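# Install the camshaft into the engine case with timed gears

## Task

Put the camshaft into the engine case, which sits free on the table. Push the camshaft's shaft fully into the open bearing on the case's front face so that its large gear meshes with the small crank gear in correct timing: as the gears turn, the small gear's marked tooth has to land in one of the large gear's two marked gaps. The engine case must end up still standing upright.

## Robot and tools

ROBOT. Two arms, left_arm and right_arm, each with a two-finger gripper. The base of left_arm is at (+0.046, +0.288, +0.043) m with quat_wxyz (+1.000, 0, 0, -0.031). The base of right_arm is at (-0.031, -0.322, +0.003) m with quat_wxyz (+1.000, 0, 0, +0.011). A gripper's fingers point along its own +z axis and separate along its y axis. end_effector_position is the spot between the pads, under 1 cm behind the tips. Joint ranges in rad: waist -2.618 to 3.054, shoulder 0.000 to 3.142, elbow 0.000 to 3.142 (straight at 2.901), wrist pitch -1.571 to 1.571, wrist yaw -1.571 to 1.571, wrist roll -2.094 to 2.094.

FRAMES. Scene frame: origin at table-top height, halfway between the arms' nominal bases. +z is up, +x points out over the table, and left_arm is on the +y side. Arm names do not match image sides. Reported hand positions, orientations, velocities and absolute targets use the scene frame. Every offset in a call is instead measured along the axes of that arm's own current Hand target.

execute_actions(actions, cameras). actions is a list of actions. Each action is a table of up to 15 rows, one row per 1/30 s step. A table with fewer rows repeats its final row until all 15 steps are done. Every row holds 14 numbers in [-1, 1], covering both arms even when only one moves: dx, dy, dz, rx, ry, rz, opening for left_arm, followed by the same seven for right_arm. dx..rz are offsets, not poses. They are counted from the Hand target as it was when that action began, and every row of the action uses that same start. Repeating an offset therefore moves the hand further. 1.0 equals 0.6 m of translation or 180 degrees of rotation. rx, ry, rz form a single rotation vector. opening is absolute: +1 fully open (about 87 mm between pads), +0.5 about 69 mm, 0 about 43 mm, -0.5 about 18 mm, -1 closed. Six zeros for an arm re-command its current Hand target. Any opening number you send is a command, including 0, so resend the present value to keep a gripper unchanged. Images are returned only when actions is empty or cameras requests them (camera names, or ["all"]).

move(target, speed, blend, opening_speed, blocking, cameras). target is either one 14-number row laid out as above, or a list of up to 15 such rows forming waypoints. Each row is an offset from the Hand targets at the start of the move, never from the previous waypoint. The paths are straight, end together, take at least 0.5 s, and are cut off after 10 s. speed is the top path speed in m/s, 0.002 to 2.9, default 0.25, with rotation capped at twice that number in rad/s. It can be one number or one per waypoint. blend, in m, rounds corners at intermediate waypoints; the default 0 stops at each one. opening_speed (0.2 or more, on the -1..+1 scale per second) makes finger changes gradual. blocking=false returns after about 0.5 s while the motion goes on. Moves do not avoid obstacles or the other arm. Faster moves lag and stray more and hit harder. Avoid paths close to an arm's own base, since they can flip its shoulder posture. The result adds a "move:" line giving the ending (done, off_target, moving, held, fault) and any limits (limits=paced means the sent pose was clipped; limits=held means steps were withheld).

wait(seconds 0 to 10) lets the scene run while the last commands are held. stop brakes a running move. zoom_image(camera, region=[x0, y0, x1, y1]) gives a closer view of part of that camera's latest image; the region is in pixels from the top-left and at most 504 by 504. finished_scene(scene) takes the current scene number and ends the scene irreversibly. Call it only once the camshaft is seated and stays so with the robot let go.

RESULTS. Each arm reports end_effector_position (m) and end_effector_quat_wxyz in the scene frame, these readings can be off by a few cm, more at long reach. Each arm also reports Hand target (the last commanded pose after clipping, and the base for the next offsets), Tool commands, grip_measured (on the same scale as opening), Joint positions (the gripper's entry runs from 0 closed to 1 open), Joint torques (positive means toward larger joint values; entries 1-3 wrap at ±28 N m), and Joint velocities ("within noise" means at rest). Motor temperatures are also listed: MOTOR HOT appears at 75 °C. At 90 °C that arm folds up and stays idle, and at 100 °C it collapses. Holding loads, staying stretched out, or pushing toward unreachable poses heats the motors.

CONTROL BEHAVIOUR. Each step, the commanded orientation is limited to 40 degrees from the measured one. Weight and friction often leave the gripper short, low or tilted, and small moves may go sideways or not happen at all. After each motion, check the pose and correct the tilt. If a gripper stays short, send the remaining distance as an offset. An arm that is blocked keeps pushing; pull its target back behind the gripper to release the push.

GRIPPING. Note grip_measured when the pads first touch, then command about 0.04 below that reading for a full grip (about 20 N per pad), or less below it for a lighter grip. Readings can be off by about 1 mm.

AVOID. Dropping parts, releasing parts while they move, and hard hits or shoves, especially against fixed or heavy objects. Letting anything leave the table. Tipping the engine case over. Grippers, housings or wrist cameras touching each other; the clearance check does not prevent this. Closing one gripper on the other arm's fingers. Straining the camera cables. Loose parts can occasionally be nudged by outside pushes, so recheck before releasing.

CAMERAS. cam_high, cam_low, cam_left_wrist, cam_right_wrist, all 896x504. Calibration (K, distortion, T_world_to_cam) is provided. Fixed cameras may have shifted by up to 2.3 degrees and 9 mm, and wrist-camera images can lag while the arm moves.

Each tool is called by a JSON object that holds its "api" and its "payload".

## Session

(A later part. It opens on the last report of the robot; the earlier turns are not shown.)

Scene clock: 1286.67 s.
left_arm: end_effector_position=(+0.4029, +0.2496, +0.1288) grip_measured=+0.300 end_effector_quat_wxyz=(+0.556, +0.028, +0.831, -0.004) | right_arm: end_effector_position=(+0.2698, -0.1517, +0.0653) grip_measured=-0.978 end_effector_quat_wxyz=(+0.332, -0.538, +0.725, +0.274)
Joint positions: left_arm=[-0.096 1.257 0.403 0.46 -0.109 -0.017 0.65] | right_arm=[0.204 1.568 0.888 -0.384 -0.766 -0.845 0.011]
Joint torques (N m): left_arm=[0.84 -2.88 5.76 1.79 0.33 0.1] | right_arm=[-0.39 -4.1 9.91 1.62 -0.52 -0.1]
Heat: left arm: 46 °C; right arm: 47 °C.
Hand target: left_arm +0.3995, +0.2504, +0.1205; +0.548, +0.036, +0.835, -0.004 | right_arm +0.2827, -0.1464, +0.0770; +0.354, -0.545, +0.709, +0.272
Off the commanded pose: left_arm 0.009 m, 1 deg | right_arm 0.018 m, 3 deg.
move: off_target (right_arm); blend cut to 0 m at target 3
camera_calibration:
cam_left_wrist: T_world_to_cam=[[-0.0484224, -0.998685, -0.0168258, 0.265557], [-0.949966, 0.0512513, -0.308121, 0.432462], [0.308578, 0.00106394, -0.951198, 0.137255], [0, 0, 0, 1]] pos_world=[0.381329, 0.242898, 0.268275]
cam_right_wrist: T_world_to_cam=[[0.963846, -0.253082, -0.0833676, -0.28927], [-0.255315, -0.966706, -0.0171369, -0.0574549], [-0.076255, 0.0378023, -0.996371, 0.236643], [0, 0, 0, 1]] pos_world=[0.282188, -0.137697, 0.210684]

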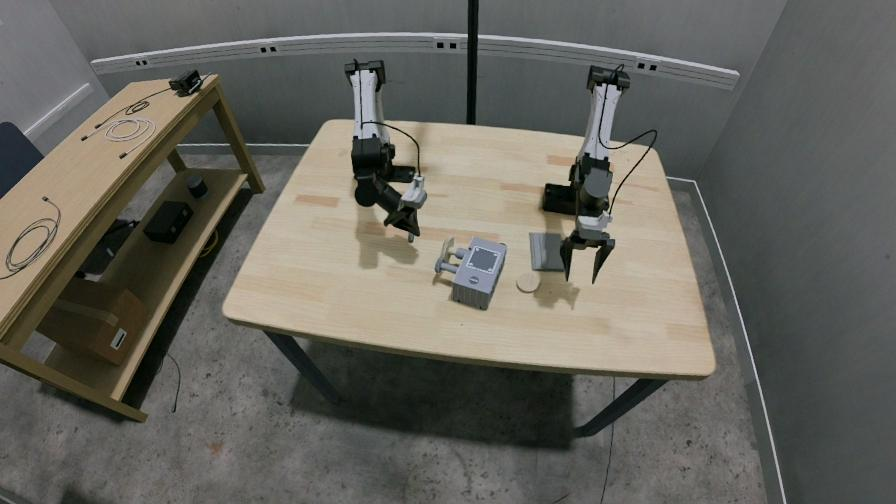

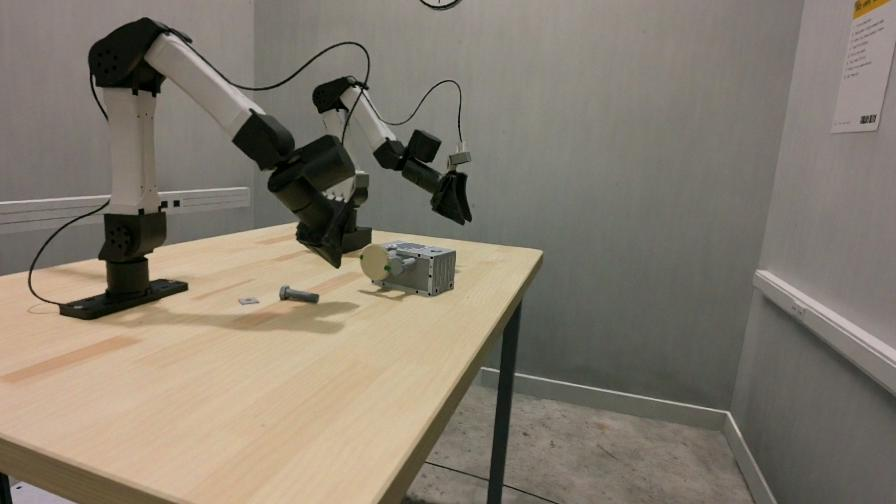

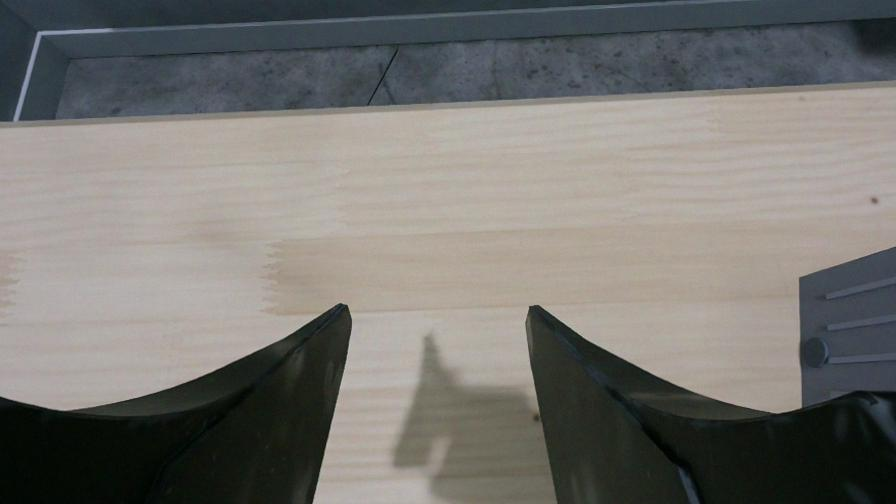

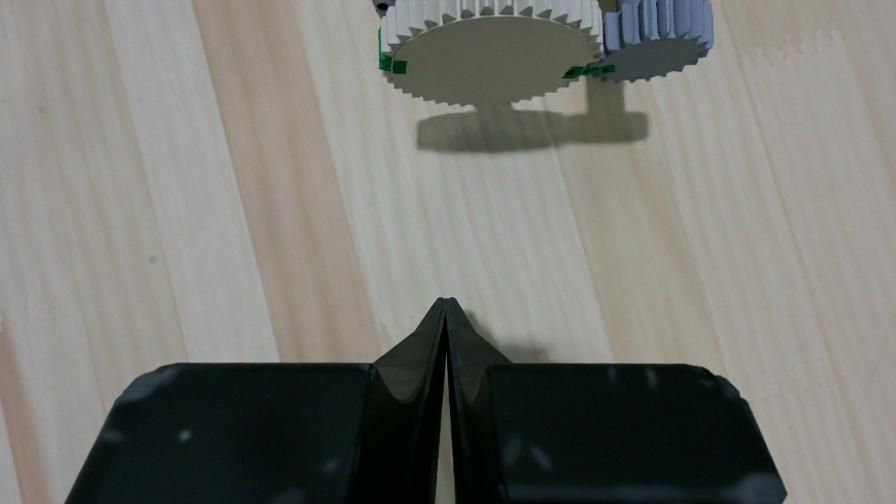

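{"api": "zoom_image", "payload": {"camera": "cam_low", "region": [358, 242, 410, 282]}}

{"api": "zoom_image", "payload": {"camera": "cam_right_wrist", "region": [360, 0, 720, 160]}}

Scaled by 9.692 from the camera's 896x504 image, which has a finer 1280x720 frame.

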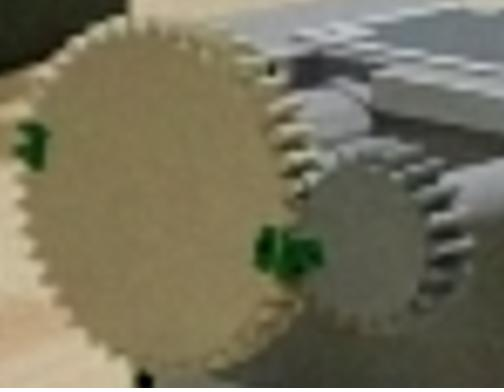

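Scaled by 1.400 from the camera's 896x504 image, which has a finer 1280x720 frame.

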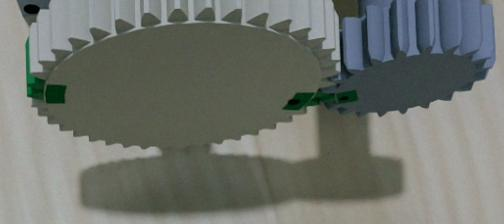

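{"api": "move", "payload": {"target": [0,0,0,0,0,0,0.3,0.03,0,-0.174,0,-0.2056,0,-1], "speed": 0.2, "cameras": ["cam_right_wrist"]}}

{"api": "zoom_image", "payload": {"camera": "cam_right_wrist", "region": [380, 40, 620, 190]}}

Scene clock: 1308.87 s.
left_arm: end_effector_position=(+0.4029, +0.2496, +0.1288) grip_measured=+0.300 end_effector_quat_wxyz=(+0.556, +0.028, +0.831, -0.004) | right_arm: end_effector_position=(+0.2531, -0.2348, +0.1169) grip_measured=-0.978 end_effector_quat_wxyz=(+0.562, -0.414, +0.589, +0.408)
Joint positions: left_arm=[-0.096 1.257 0.403 0.46 -0.109 -0.017 0.65] | right_arm=[-0.348 1.59 0.753 -0.638 -1.534 -1.458 0.011]
Joint torques (N m): left_arm=[0.8 -2.86 5.55 1.82 0.28 0.1] | right_arm=[-0.59 -3.47 8.38 0.38 -0.71 -0.12]
Heat: left arm: 46 °C; right arm: 48 °C.
Hand target: left_arm +0.3995, +0.2504, +0.1205; +0.548, +0.036, +0.835, -0.004 | right_arm +0.2585, -0.2376, +0.1252; +0.561, -0.431, +0.560, +0.431
Off the commanded pose: left_arm 0.009 m, 1 deg | right_arm 0.010 m, 5 deg.
joint sent to its limit (right arm) — joint 5 (wrist yaw), lower limit. The joint targets are off in orientation, not in position.
move: off_target (right_arm)
camera_calibration:
cam_right_wrist: T_world_to_cam=[[0.957327, -0.286154, -0.0405017, -0.300998], [-0.2496, -0.747993, -0.614985, -0.0214948], [0.145685, 0.598851, -0.787498, 0.341078], [0, 0, 0, 1]] pos_world=[0.233098, -0.306465, 0.243189]
Images, in order (width x height): cam_right_wrist 896x504.

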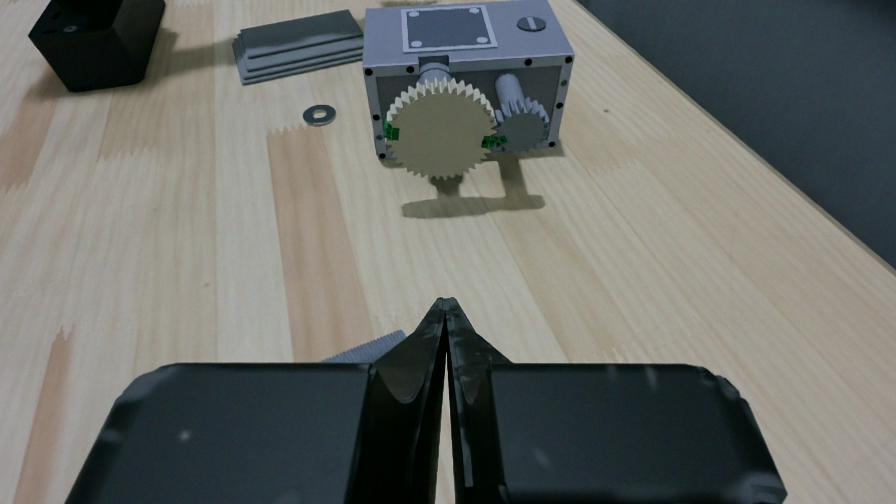

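Scaled by 2.100 from the camera's 896x504 image, which has a finer 1280x720 frame.

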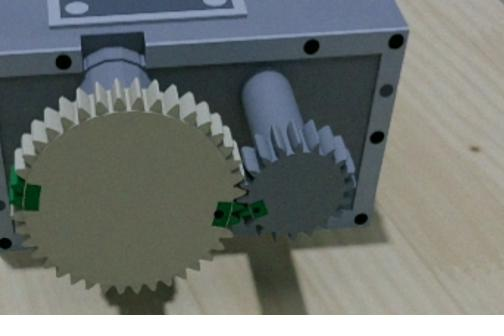

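{"api": "zoom_image", "payload": {"camera": "cam_right_wrist", "region": [455, 90, 555, 160]}}

{"api": "zoom_image", "payload": {"camera": "cam_right_wrist", "region": [475, 110, 525, 160]}}

Scaled by 5.040 from the camera's 896x504 image, which has a finer 1280x720 frame.

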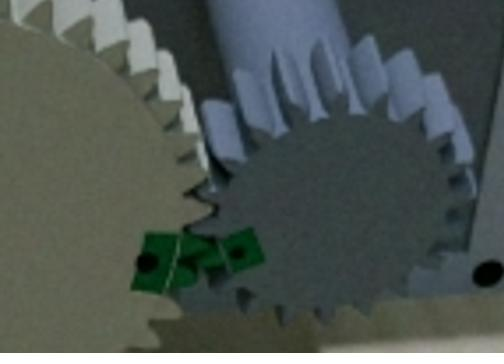

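Scaled by 10.080 from the camera's 896x504 image, which has a finer 1280x720 frame.

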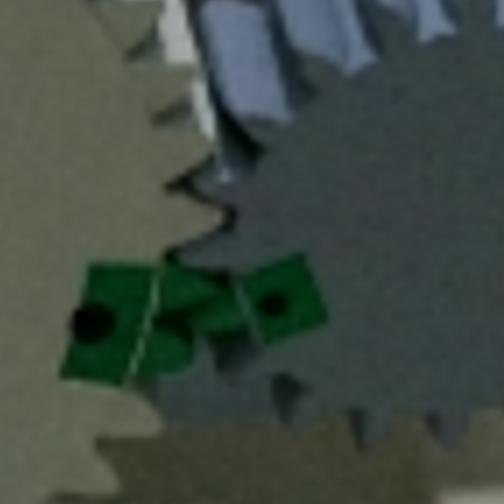

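{"api": "move", "payload": {"target": [0,0,0,0,0,0,0.3,0.06,-0.0223,0.2175,0,0.2056,0,-1], "speed": 0.1, "cameras": ["cam_right_wrist","cam_low","cam_high"]}}

{"api": "zoom_image", "payload": {"camera": "cam_low", "region": [330, 220, 430, 300]}}

{"api": "zoom_image", "payload": {"camera": "cam_high", "region": [400, 210, 500, 300]}}

Scene clock: 1342.83 s.
left_arm: end_effector_position=(+0.4029, +0.2496, +0.1288) grip_measured=+0.300 end_effector_quat_wxyz=(+0.556, +0.028, +0.831, -0.004) | right_arm: end_effector_position=(+0.2974, -0.1178, +0.0816) grip_measured=-0.978 end_effector_quat_wxyz=(+0.348, -0.545, +0.710, +0.278)
Joint positions: left_arm=[-0.096 1.257 0.403 0.46 -0.109 -0.017 0.65] | right_arm=[0.278 1.651 1.014 -0.336 -0.752 -0.768 0.011]
Joint torques (N m): left_arm=[0.95 -2.76 5.7 1.81 0.29 0.07] | right_arm=[0.17 -4.83 10.24 1.45 -0.16 0.11]
Motor temperatures (°C): left_arm=[22 26 34 46 22 22 22] | right_arm=[23 31 48 34 24 24 24]
Heat: left arm: 46 °C; right arm: 48 °C.
Hand target: left_arm +0.3995, +0.2504, +0.1205; +0.548, +0.036, +0.835, -0.004 | right_arm +0.3050, -0.1149, +0.0895; +0.354, -0.545, +0.709, +0.272
Off the commanded pose: left_arm 0.009 m, 1 deg | right_arm 0.011 m, 1 deg.
move: off_target (right_arm)
camera_calibration:
cam_right_wrist: T_world_to_cam=[[0.970791, -0.23267, -0.0585691, -0.307591], [-0.235663, -0.97051, -0.050727, -0.0209386], [-0.0450393, 0.0630479, -0.996994, 0.247387], [0, 0, 0, 1]] pos_world=[0.304814, -0.107486, 0.227566]
Images, in order (width x height): cam_high 896x504, cam_low 896x504, cam_right_wrist 896x504.

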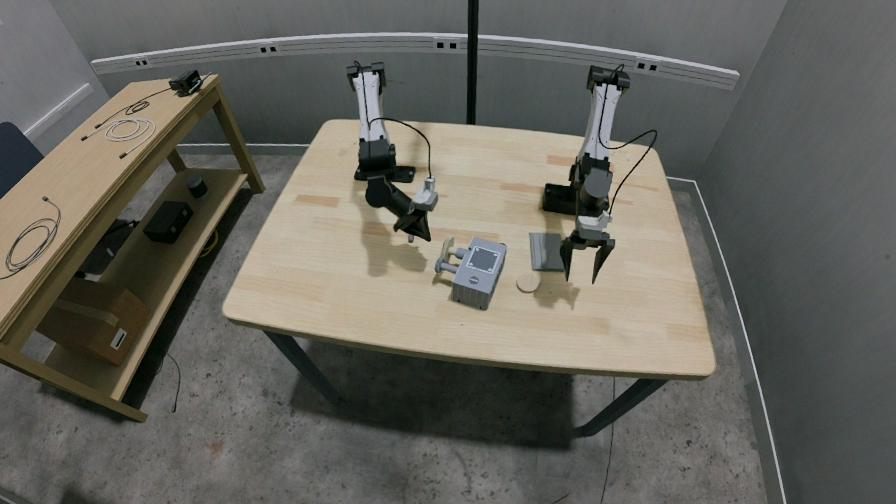

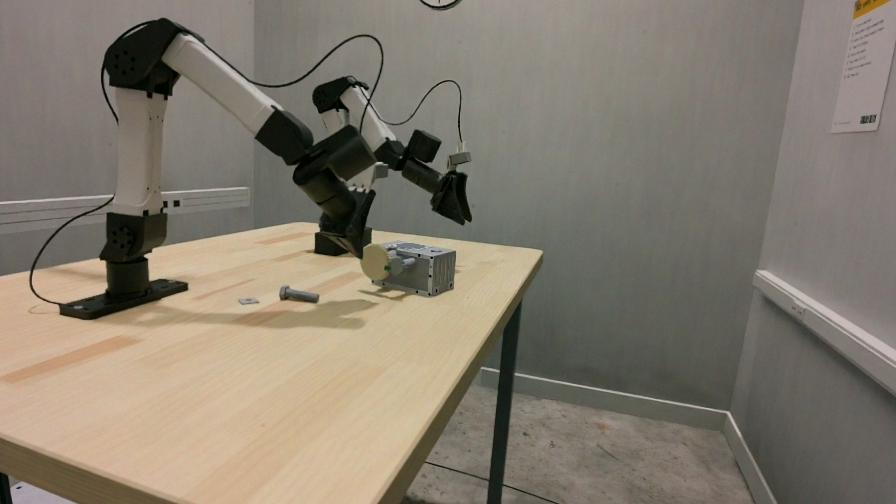

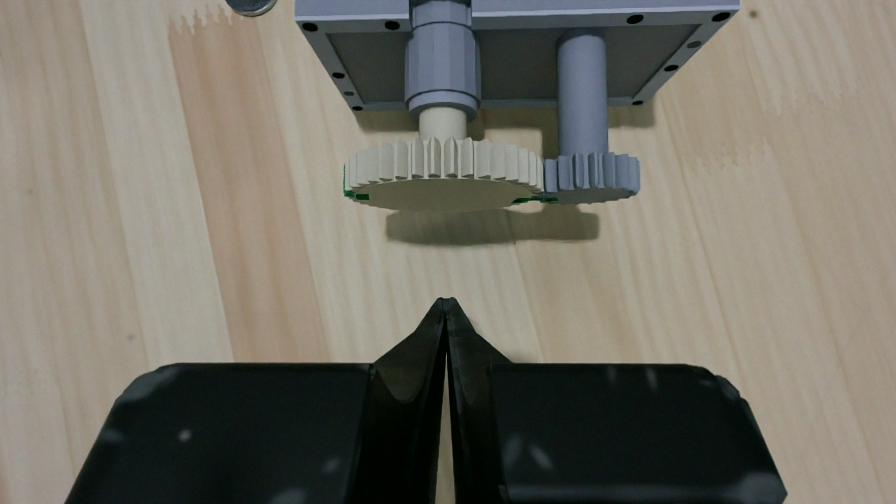

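Scaled by 5.040 from the camera's 896x504 image, which has a finer 1280x720 frame.

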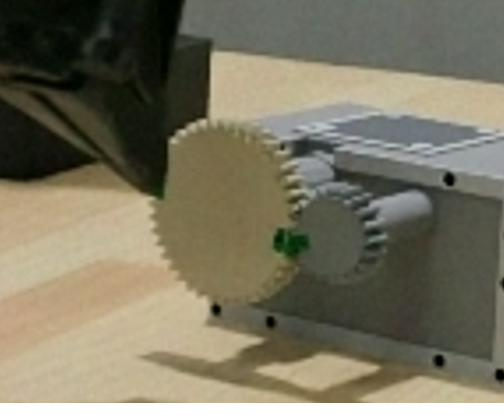

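Scaled by 5.040 from the camera's 896x504 image, which has a finer 1280x720 frame.

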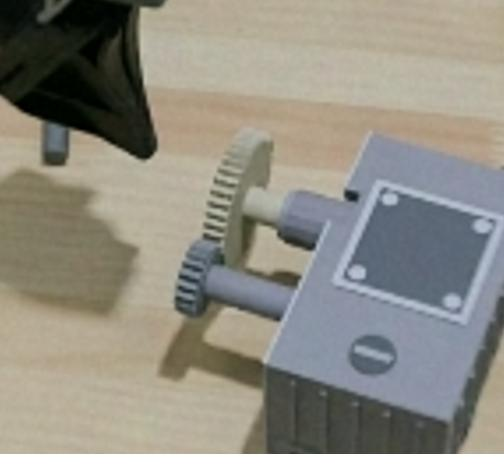

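{"api": "zoom_image", "payload": {"camera": "cam_right_wrist", "region": [320, 0, 680, 230]}}

{"api": "zoom_image", "payload": {"camera": "cam_right_wrist", "region": [400, 60, 500, 160]}}

{"api": "zoom_image", "payload": {"camera": "cam_high", "region": [430, 230, 480, 280]}}

Scaled by 1.400 from the camera's 896x504 image, which has a finer 1280x720 frame.

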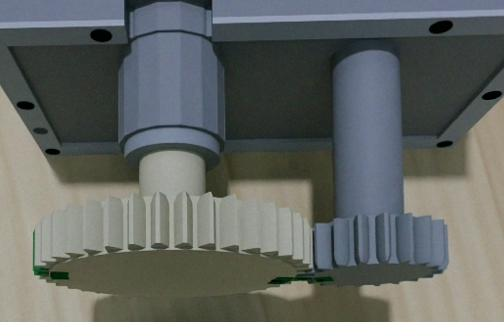

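Scaled by 5.040 from the camera's 896x504 image, which has a finer 1280x720 frame.

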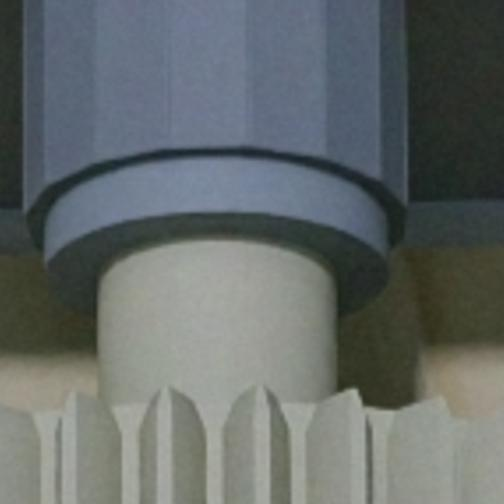

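Scaled by 10.080 from the camera's 896x504 image, which has a finer 1280x720 frame.

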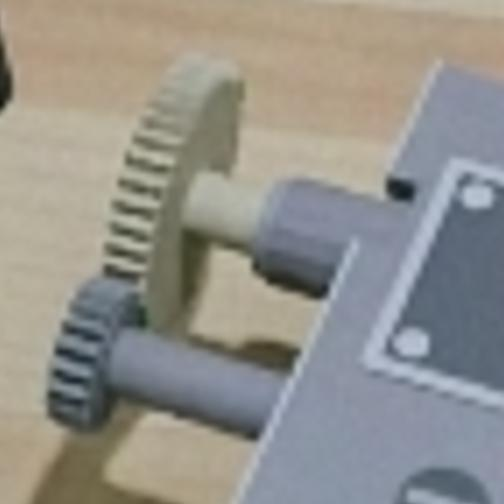

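{"api": "move", "payload": {"target": [0,0,0,0,0,0,0.3,0.0023,0,0.033,0,0,0,-1], "speed": 0.06, "cameras": ["cam_right_wrist","cam_low"]}}

{"api": "zoom_image", "payload": {"camera": "cam_low", "region": [330, 220, 430, 300]}}

Scene clock: 1362.33 s.
left_arm: end_effector_position=(+0.4029, +0.2496, +0.1288) grip_measured=+0.300 end_effector_quat_wxyz=(+0.556, +0.028, +0.831, -0.004) | right_arm: end_effector_position=(+0.2967, -0.1059, +0.0681) grip_measured=-0.978 end_effector_quat_wxyz=(+0.335, -0.543, +0.717, +0.281)
Joint positions: left_arm=[-0.096 1.257 0.403 0.46 -0.109 -0.017 0.65] | right_arm=[0.315 1.696 1.014 -0.293 -0.729 -0.728 0.011]
Joint torques (N m): left_arm=[0.73 -2.84 5.71 1.82 0.3 0.06] | right_arm=[0.28 -5.12 9.25 1.89 -0.16 0.11]
Heat: left arm: 46 °C; right arm: 52 °C.
Hand target: left_arm +0.3995, +0.2504, +0.1205; +0.548, +0.036, +0.835, -0.004 | right_arm +0.3088, -0.1003, +0.0765; +0.354, -0.545, +0.709, +0.272
Off the commanded pose: left_arm 0.009 m, 1 deg | right_arm 0.016 m, 3 deg.
move: off_target (right_arm)
camera_calibration:
cam_right_wrist: T_world_to_cam=[[0.96877, -0.233896, -0.0823271, -0.302872], [-0.23728, -0.970849, -0.0339086, -0.0108904], [-0.0719961, 0.0523843, -0.996028, 0.240025], [0, 0, 0, 1]] pos_world=[0.30811, -0.0939872, 0.213767]
Images, in order (width x height): cam_low 896x504, cam_right_wrist 896x504.

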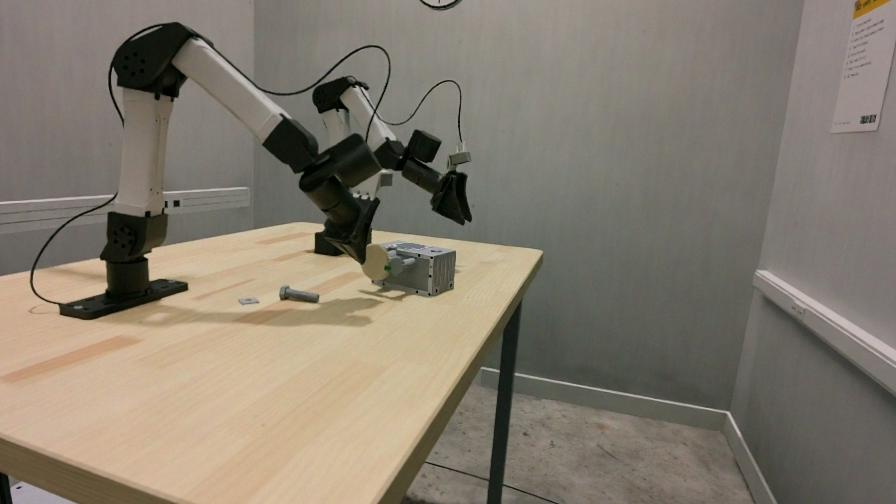

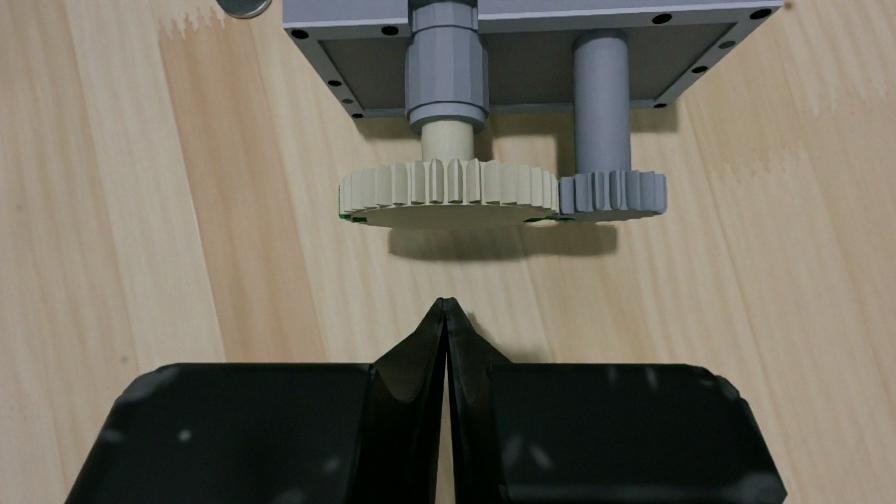

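Scaled by 5.040 from the camera's 896x504 image, which has a finer 1280x720 frame.

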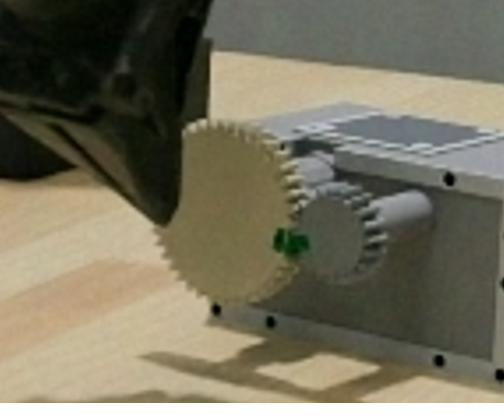

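{"api": "move", "payload": {"target": [0,0,0,0,0,0,0.3,-0.029,0,0.04,0,0,0,-1], "speed": 0.04, "cameras": ["cam_right_wrist","cam_low"]}}

{"api": "zoom_image", "payload": {"camera": "cam_low", "region": [330, 220, 430, 300]}}

Scene clock: 1369.53 s.
left_arm: end_effector_position=(+0.4029, +0.2496, +0.1288) grip_measured=+0.300 end_effector_quat_wxyz=(+0.556, +0.028, +0.831, -0.004) | right_arm: end_effector_position=(+0.3015, -0.0796, +0.0644) grip_measured=-0.978 end_effector_quat_wxyz=(+0.330, -0.543, +0.719, +0.281)
Joint positions: left_arm=[-0.096 1.257 0.403 0.46 -0.109 -0.017 0.65] | right_arm=[0.385 1.751 1.06 -0.248 -0.686 -0.655 0.011]
Joint torques (N m): left_arm=[0.91 -2.77 5.57 1.84 0.28 0.07] | right_arm=[0.28 -5.44 10.21 2 -0.15 0.11]
Heat: left arm: 46 °C; right arm: 52 °C.
Hand target: left_arm +0.3995, +0.2504, +0.1205; +0.548, +0.036, +0.835, -0.004 | right_arm +0.3165, -0.0717, +0.0760; +0.355, -0.545, +0.709, +0.272
Off the commanded pose: left_arm 0.009 m, 1 deg | right_arm 0.020 m, 3 deg.
move: off_target (right_arm)
camera_calibration:
cam_right_wrist: T_world_to_cam=[[0.968158, -0.234008, -0.0889416, -0.301047], [-0.237018, -0.971189, -0.0247899, 0.0148859], [-0.080578, 0.0450813, -0.995728, 0.237293], [0, 0, 0, 1]] pos_world=[0.31411, -0.0666879, 0.209873]
Images, in order (width x height): cam_low 896x504, cam_right_wrist 896x504.

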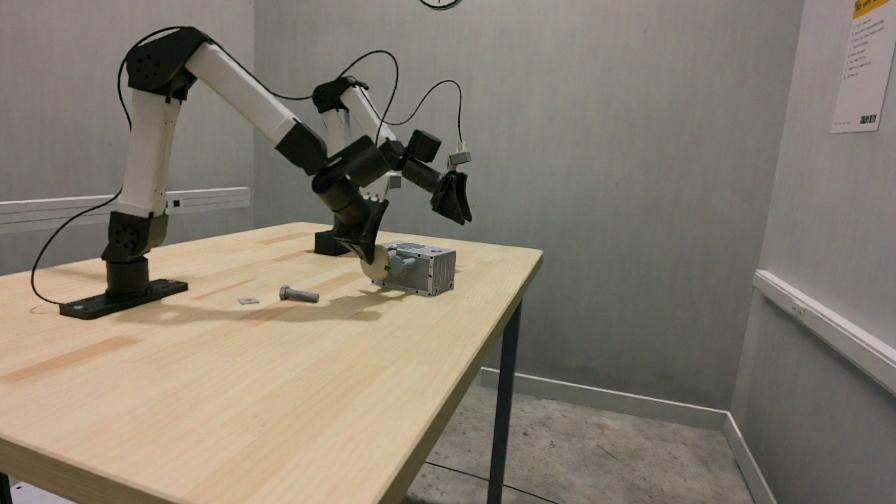

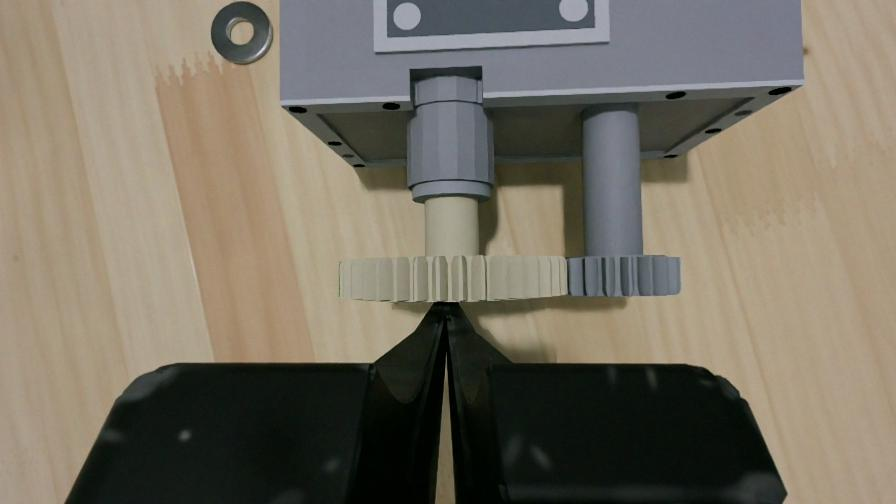

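Scaled by 5.040 from the camera's 896x504 image, which has a finer 1280x720 frame.

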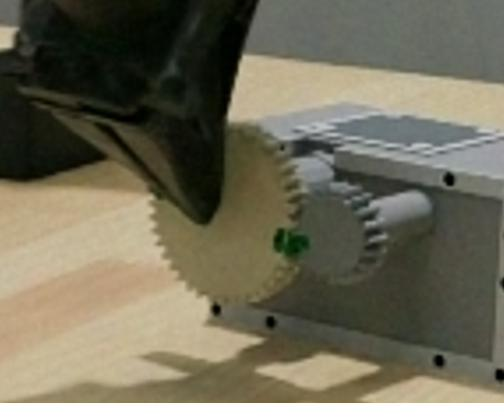

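{"api": "move", "payload": {"target": [0,0,0,0,0,0,0.3,-0.0065,0,0.0085,0,0,0,-1], "speed": 0.03, "cameras": ["cam_right_wrist"]}}

{"api": "zoom_image", "payload": {"camera": "cam_right_wrist", "region": [330, 60, 700, 310]}}

{"api": "zoom_image", "payload": {"camera": "cam_right_wrist", "region": [400, 150, 500, 230]}}

Scene clock: 1377.00 s.
left_arm: end_effector_position=(+0.4029, +0.2496, +0.1288) grip_measured=+0.300 end_effector_quat_wxyz=(+0.556, +0.028, +0.831, -0.004) | right_arm: end_effector_position=(+0.3034, -0.0795, +0.0620) grip_measured=-0.978 end_effector_quat_wxyz=(+0.326, -0.538, +0.726, +0.276)
Joint positions: left_arm=[-0.096 1.257 0.403 0.46 -0.109 -0.017 0.65] | right_arm=[0.389 1.76 1.067 -0.247 -0.668 -0.639 0.011]
Joint torques (N m): left_arm=[0.79 -2.7 5.64 1.81 0.3 0.06] | right_arm=[1.13 -5.31 10.76 2.08 -0.24 0.09]
Heat: left arm: 46 °C; right arm: 52 °C.
Hand target: left_arm +0.3995, +0.2504, +0.1205; +0.548, +0.036, +0.835, -0.004 | right_arm +0.3181, -0.0655, +0.0760; +0.354, -0.545, +0.709, +0.272
Off the commanded pose: left_arm 0.009 m, 1 deg | right_arm 0.025 m, 4 deg.
move: off_target (right_arm)
camera_calibration:
cam_right_wrist: T_world_to_cam=[[0.963343, -0.251119, -0.0943928, -0.302666], [-0.253314, -0.967311, -0.0118493, 0.0198146], [-0.0883316, 0.035326, -0.995465, 0.23659], [0, 0, 0, 1]] pos_world=[0.317489, -0.065196, 0.207183]
Images, in order (width x height): cam_right_wrist 896x504.

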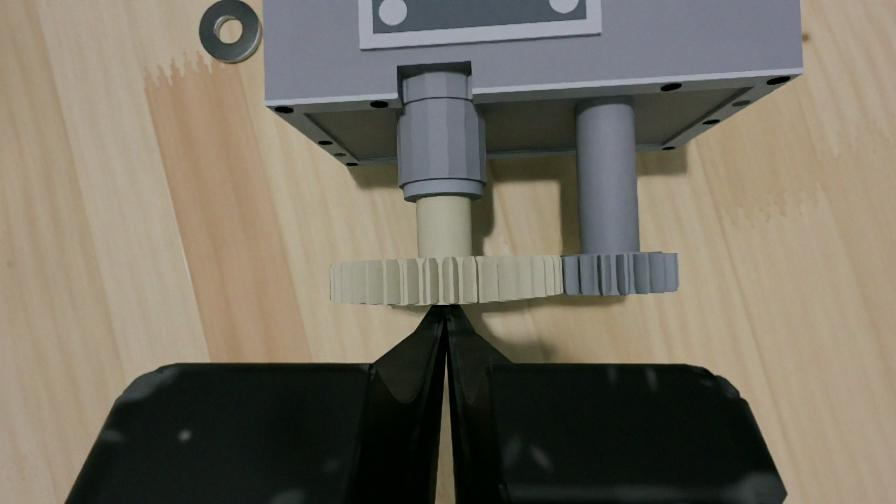

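Scaled by 1.362 from the camera's 896x504 image, which has a finer 1280x720 frame.

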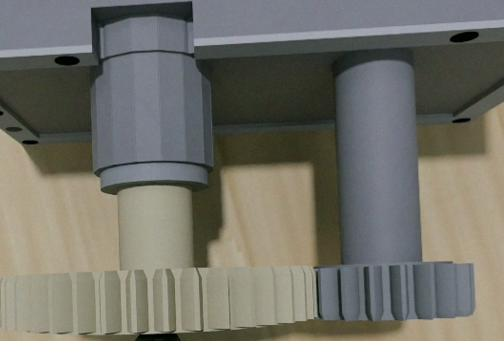

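Scaled by 5.040 from the camera's 896x504 image, which has a finer 1280x720 frame.

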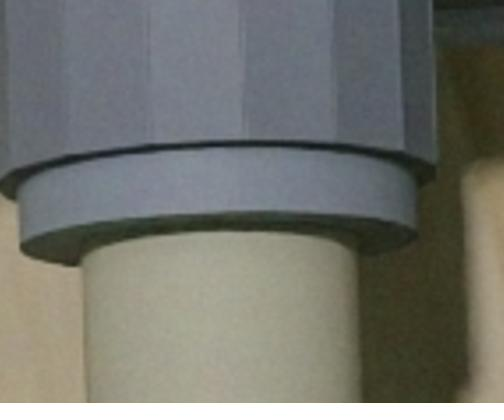

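{"api": "move", "payload": {"target": [[0,0,0,0,0,0,0.3,0.04,0,-0.1365,0,0,0,-1],[0,0,0,0,0,0,0.3,0.05,0.02,-0.27,0,-0.2056,0,-1]], "speed": 0.12, "blend": 0.02, "cameras": ["cam_right_wrist","cam_low","cam_high"]}}

{"api": "zoom_image", "payload": {"camera": "cam_right_wrist", "region": [360, 20, 620, 200]}}

{"api": "zoom_image", "payload": {"camera": "cam_low", "region": [350, 230, 470, 310]}}

Scene clock: 1392.60 s.
left_arm: end_effector_position=(+0.4029, +0.2496, +0.1288) grip_measured=+0.300 end_effector_quat_wxyz=(+0.556, +0.028, +0.831, -0.004) | right_arm: end_effector_position=(+0.2691, -0.2045, +0.1421) grip_measured=-0.978 end_effector_quat_wxyz=(+0.539, -0.435, +0.574, +0.437)
Joint positions: left_arm=[-0.096 1.257 0.403 0.46 -0.109 -0.017 0.65] | right_arm=[-0.216 1.493 0.658 0.134 -1.513 -0.668 0.011]
Joint torques (N m): left_arm=[0.68 -2.65 5.75 1.81 0.27 0.06] | right_arm=[-0.65 -5.09 6.12 1.77 -0.48 0.11]
Heat: left arm: 46 °C; right arm: 50 °C.
Hand target: left_arm +0.3995, +0.2504, +0.1205; +0.548, +0.036, +0.835, -0.004 | right_arm +0.2686, -0.2050, +0.1493; +0.561, -0.431, +0.560, +0.431
Off the commanded pose: left_arm 0.009 m, 1 deg | right_arm 0.007 m, 3 deg.
move: off_target (right_arm)
camera_calibration:
cam_right_wrist: T_world_to_cam=[[0.978305, -0.199107, -0.0572371, -0.292076], [-0.19172, -0.765412, -0.614319, 0.00146825], [0.0785052, 0.611965, -0.786979, 0.36112], [0, 0, 0, 1]] pos_world=[0.257671, -0.278023, 0.268378]
Images, in order (width x height): cam_high 896x504, cam_low 896x504, cam_right_wrist 896x504.

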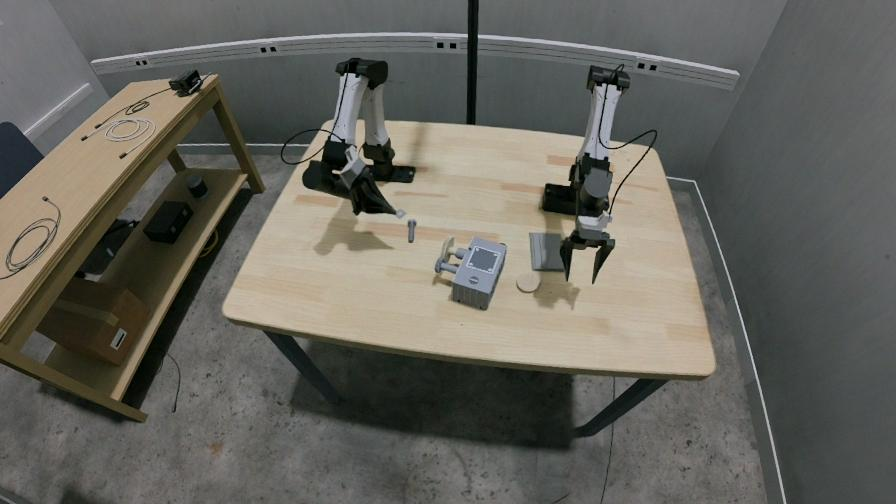

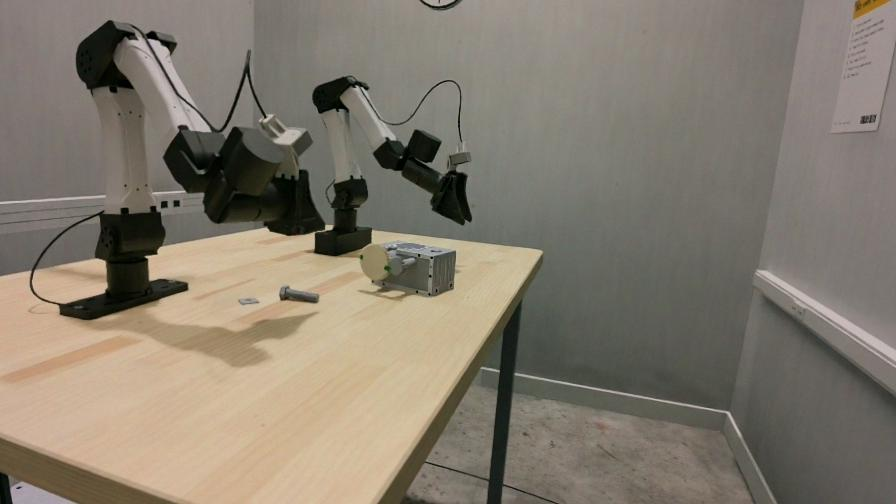

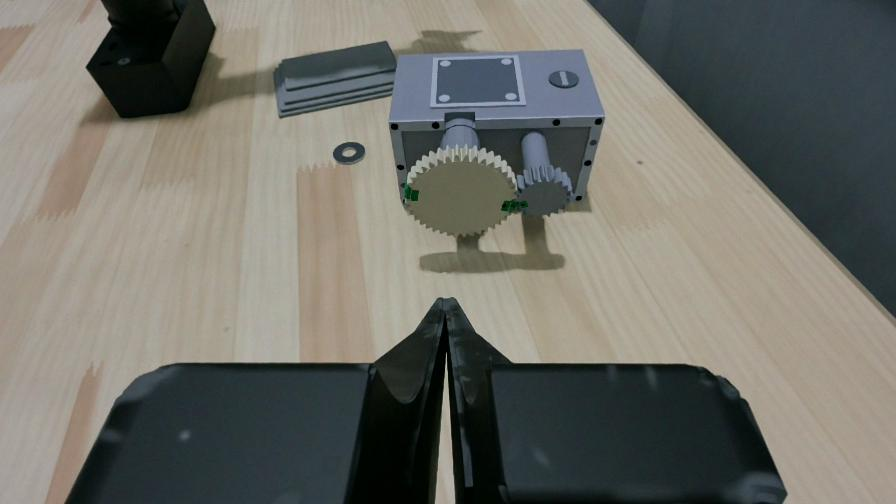

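Scaled by 1.938 from the camera's 896x504 image, which has a finer 1280x720 frame.

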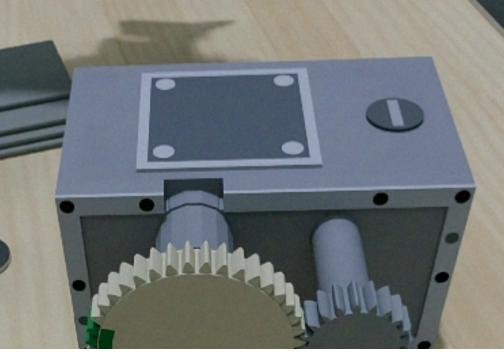

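Scaled by 4.200 from the camera's 896x504 image, which has a finer 1280x720 frame.

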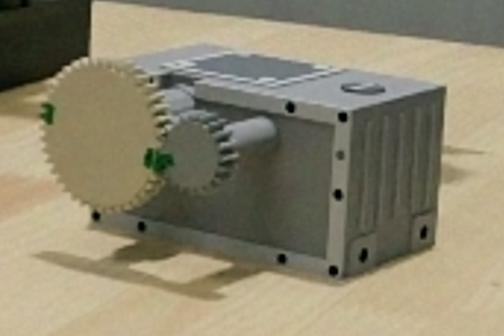

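{"api": "zoom_image", "payload": {"camera": "cam_right_wrist", "region": [495, 160, 565, 230]}}

Scaled by 7.200 from the camera's 896x504 image, which has a finer 1280x720 frame.

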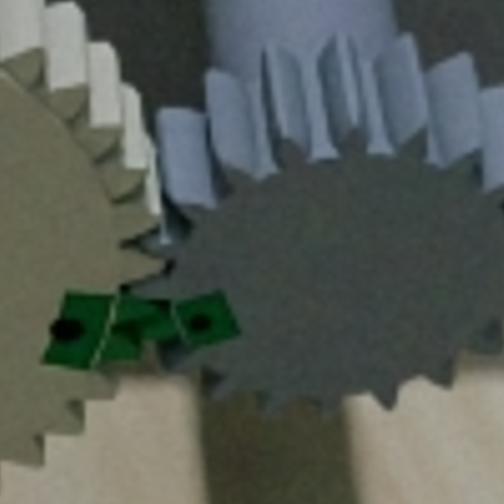

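{"api": "finished_scene", "payload": {"scene": 1}}

The scene is finished: the task was done.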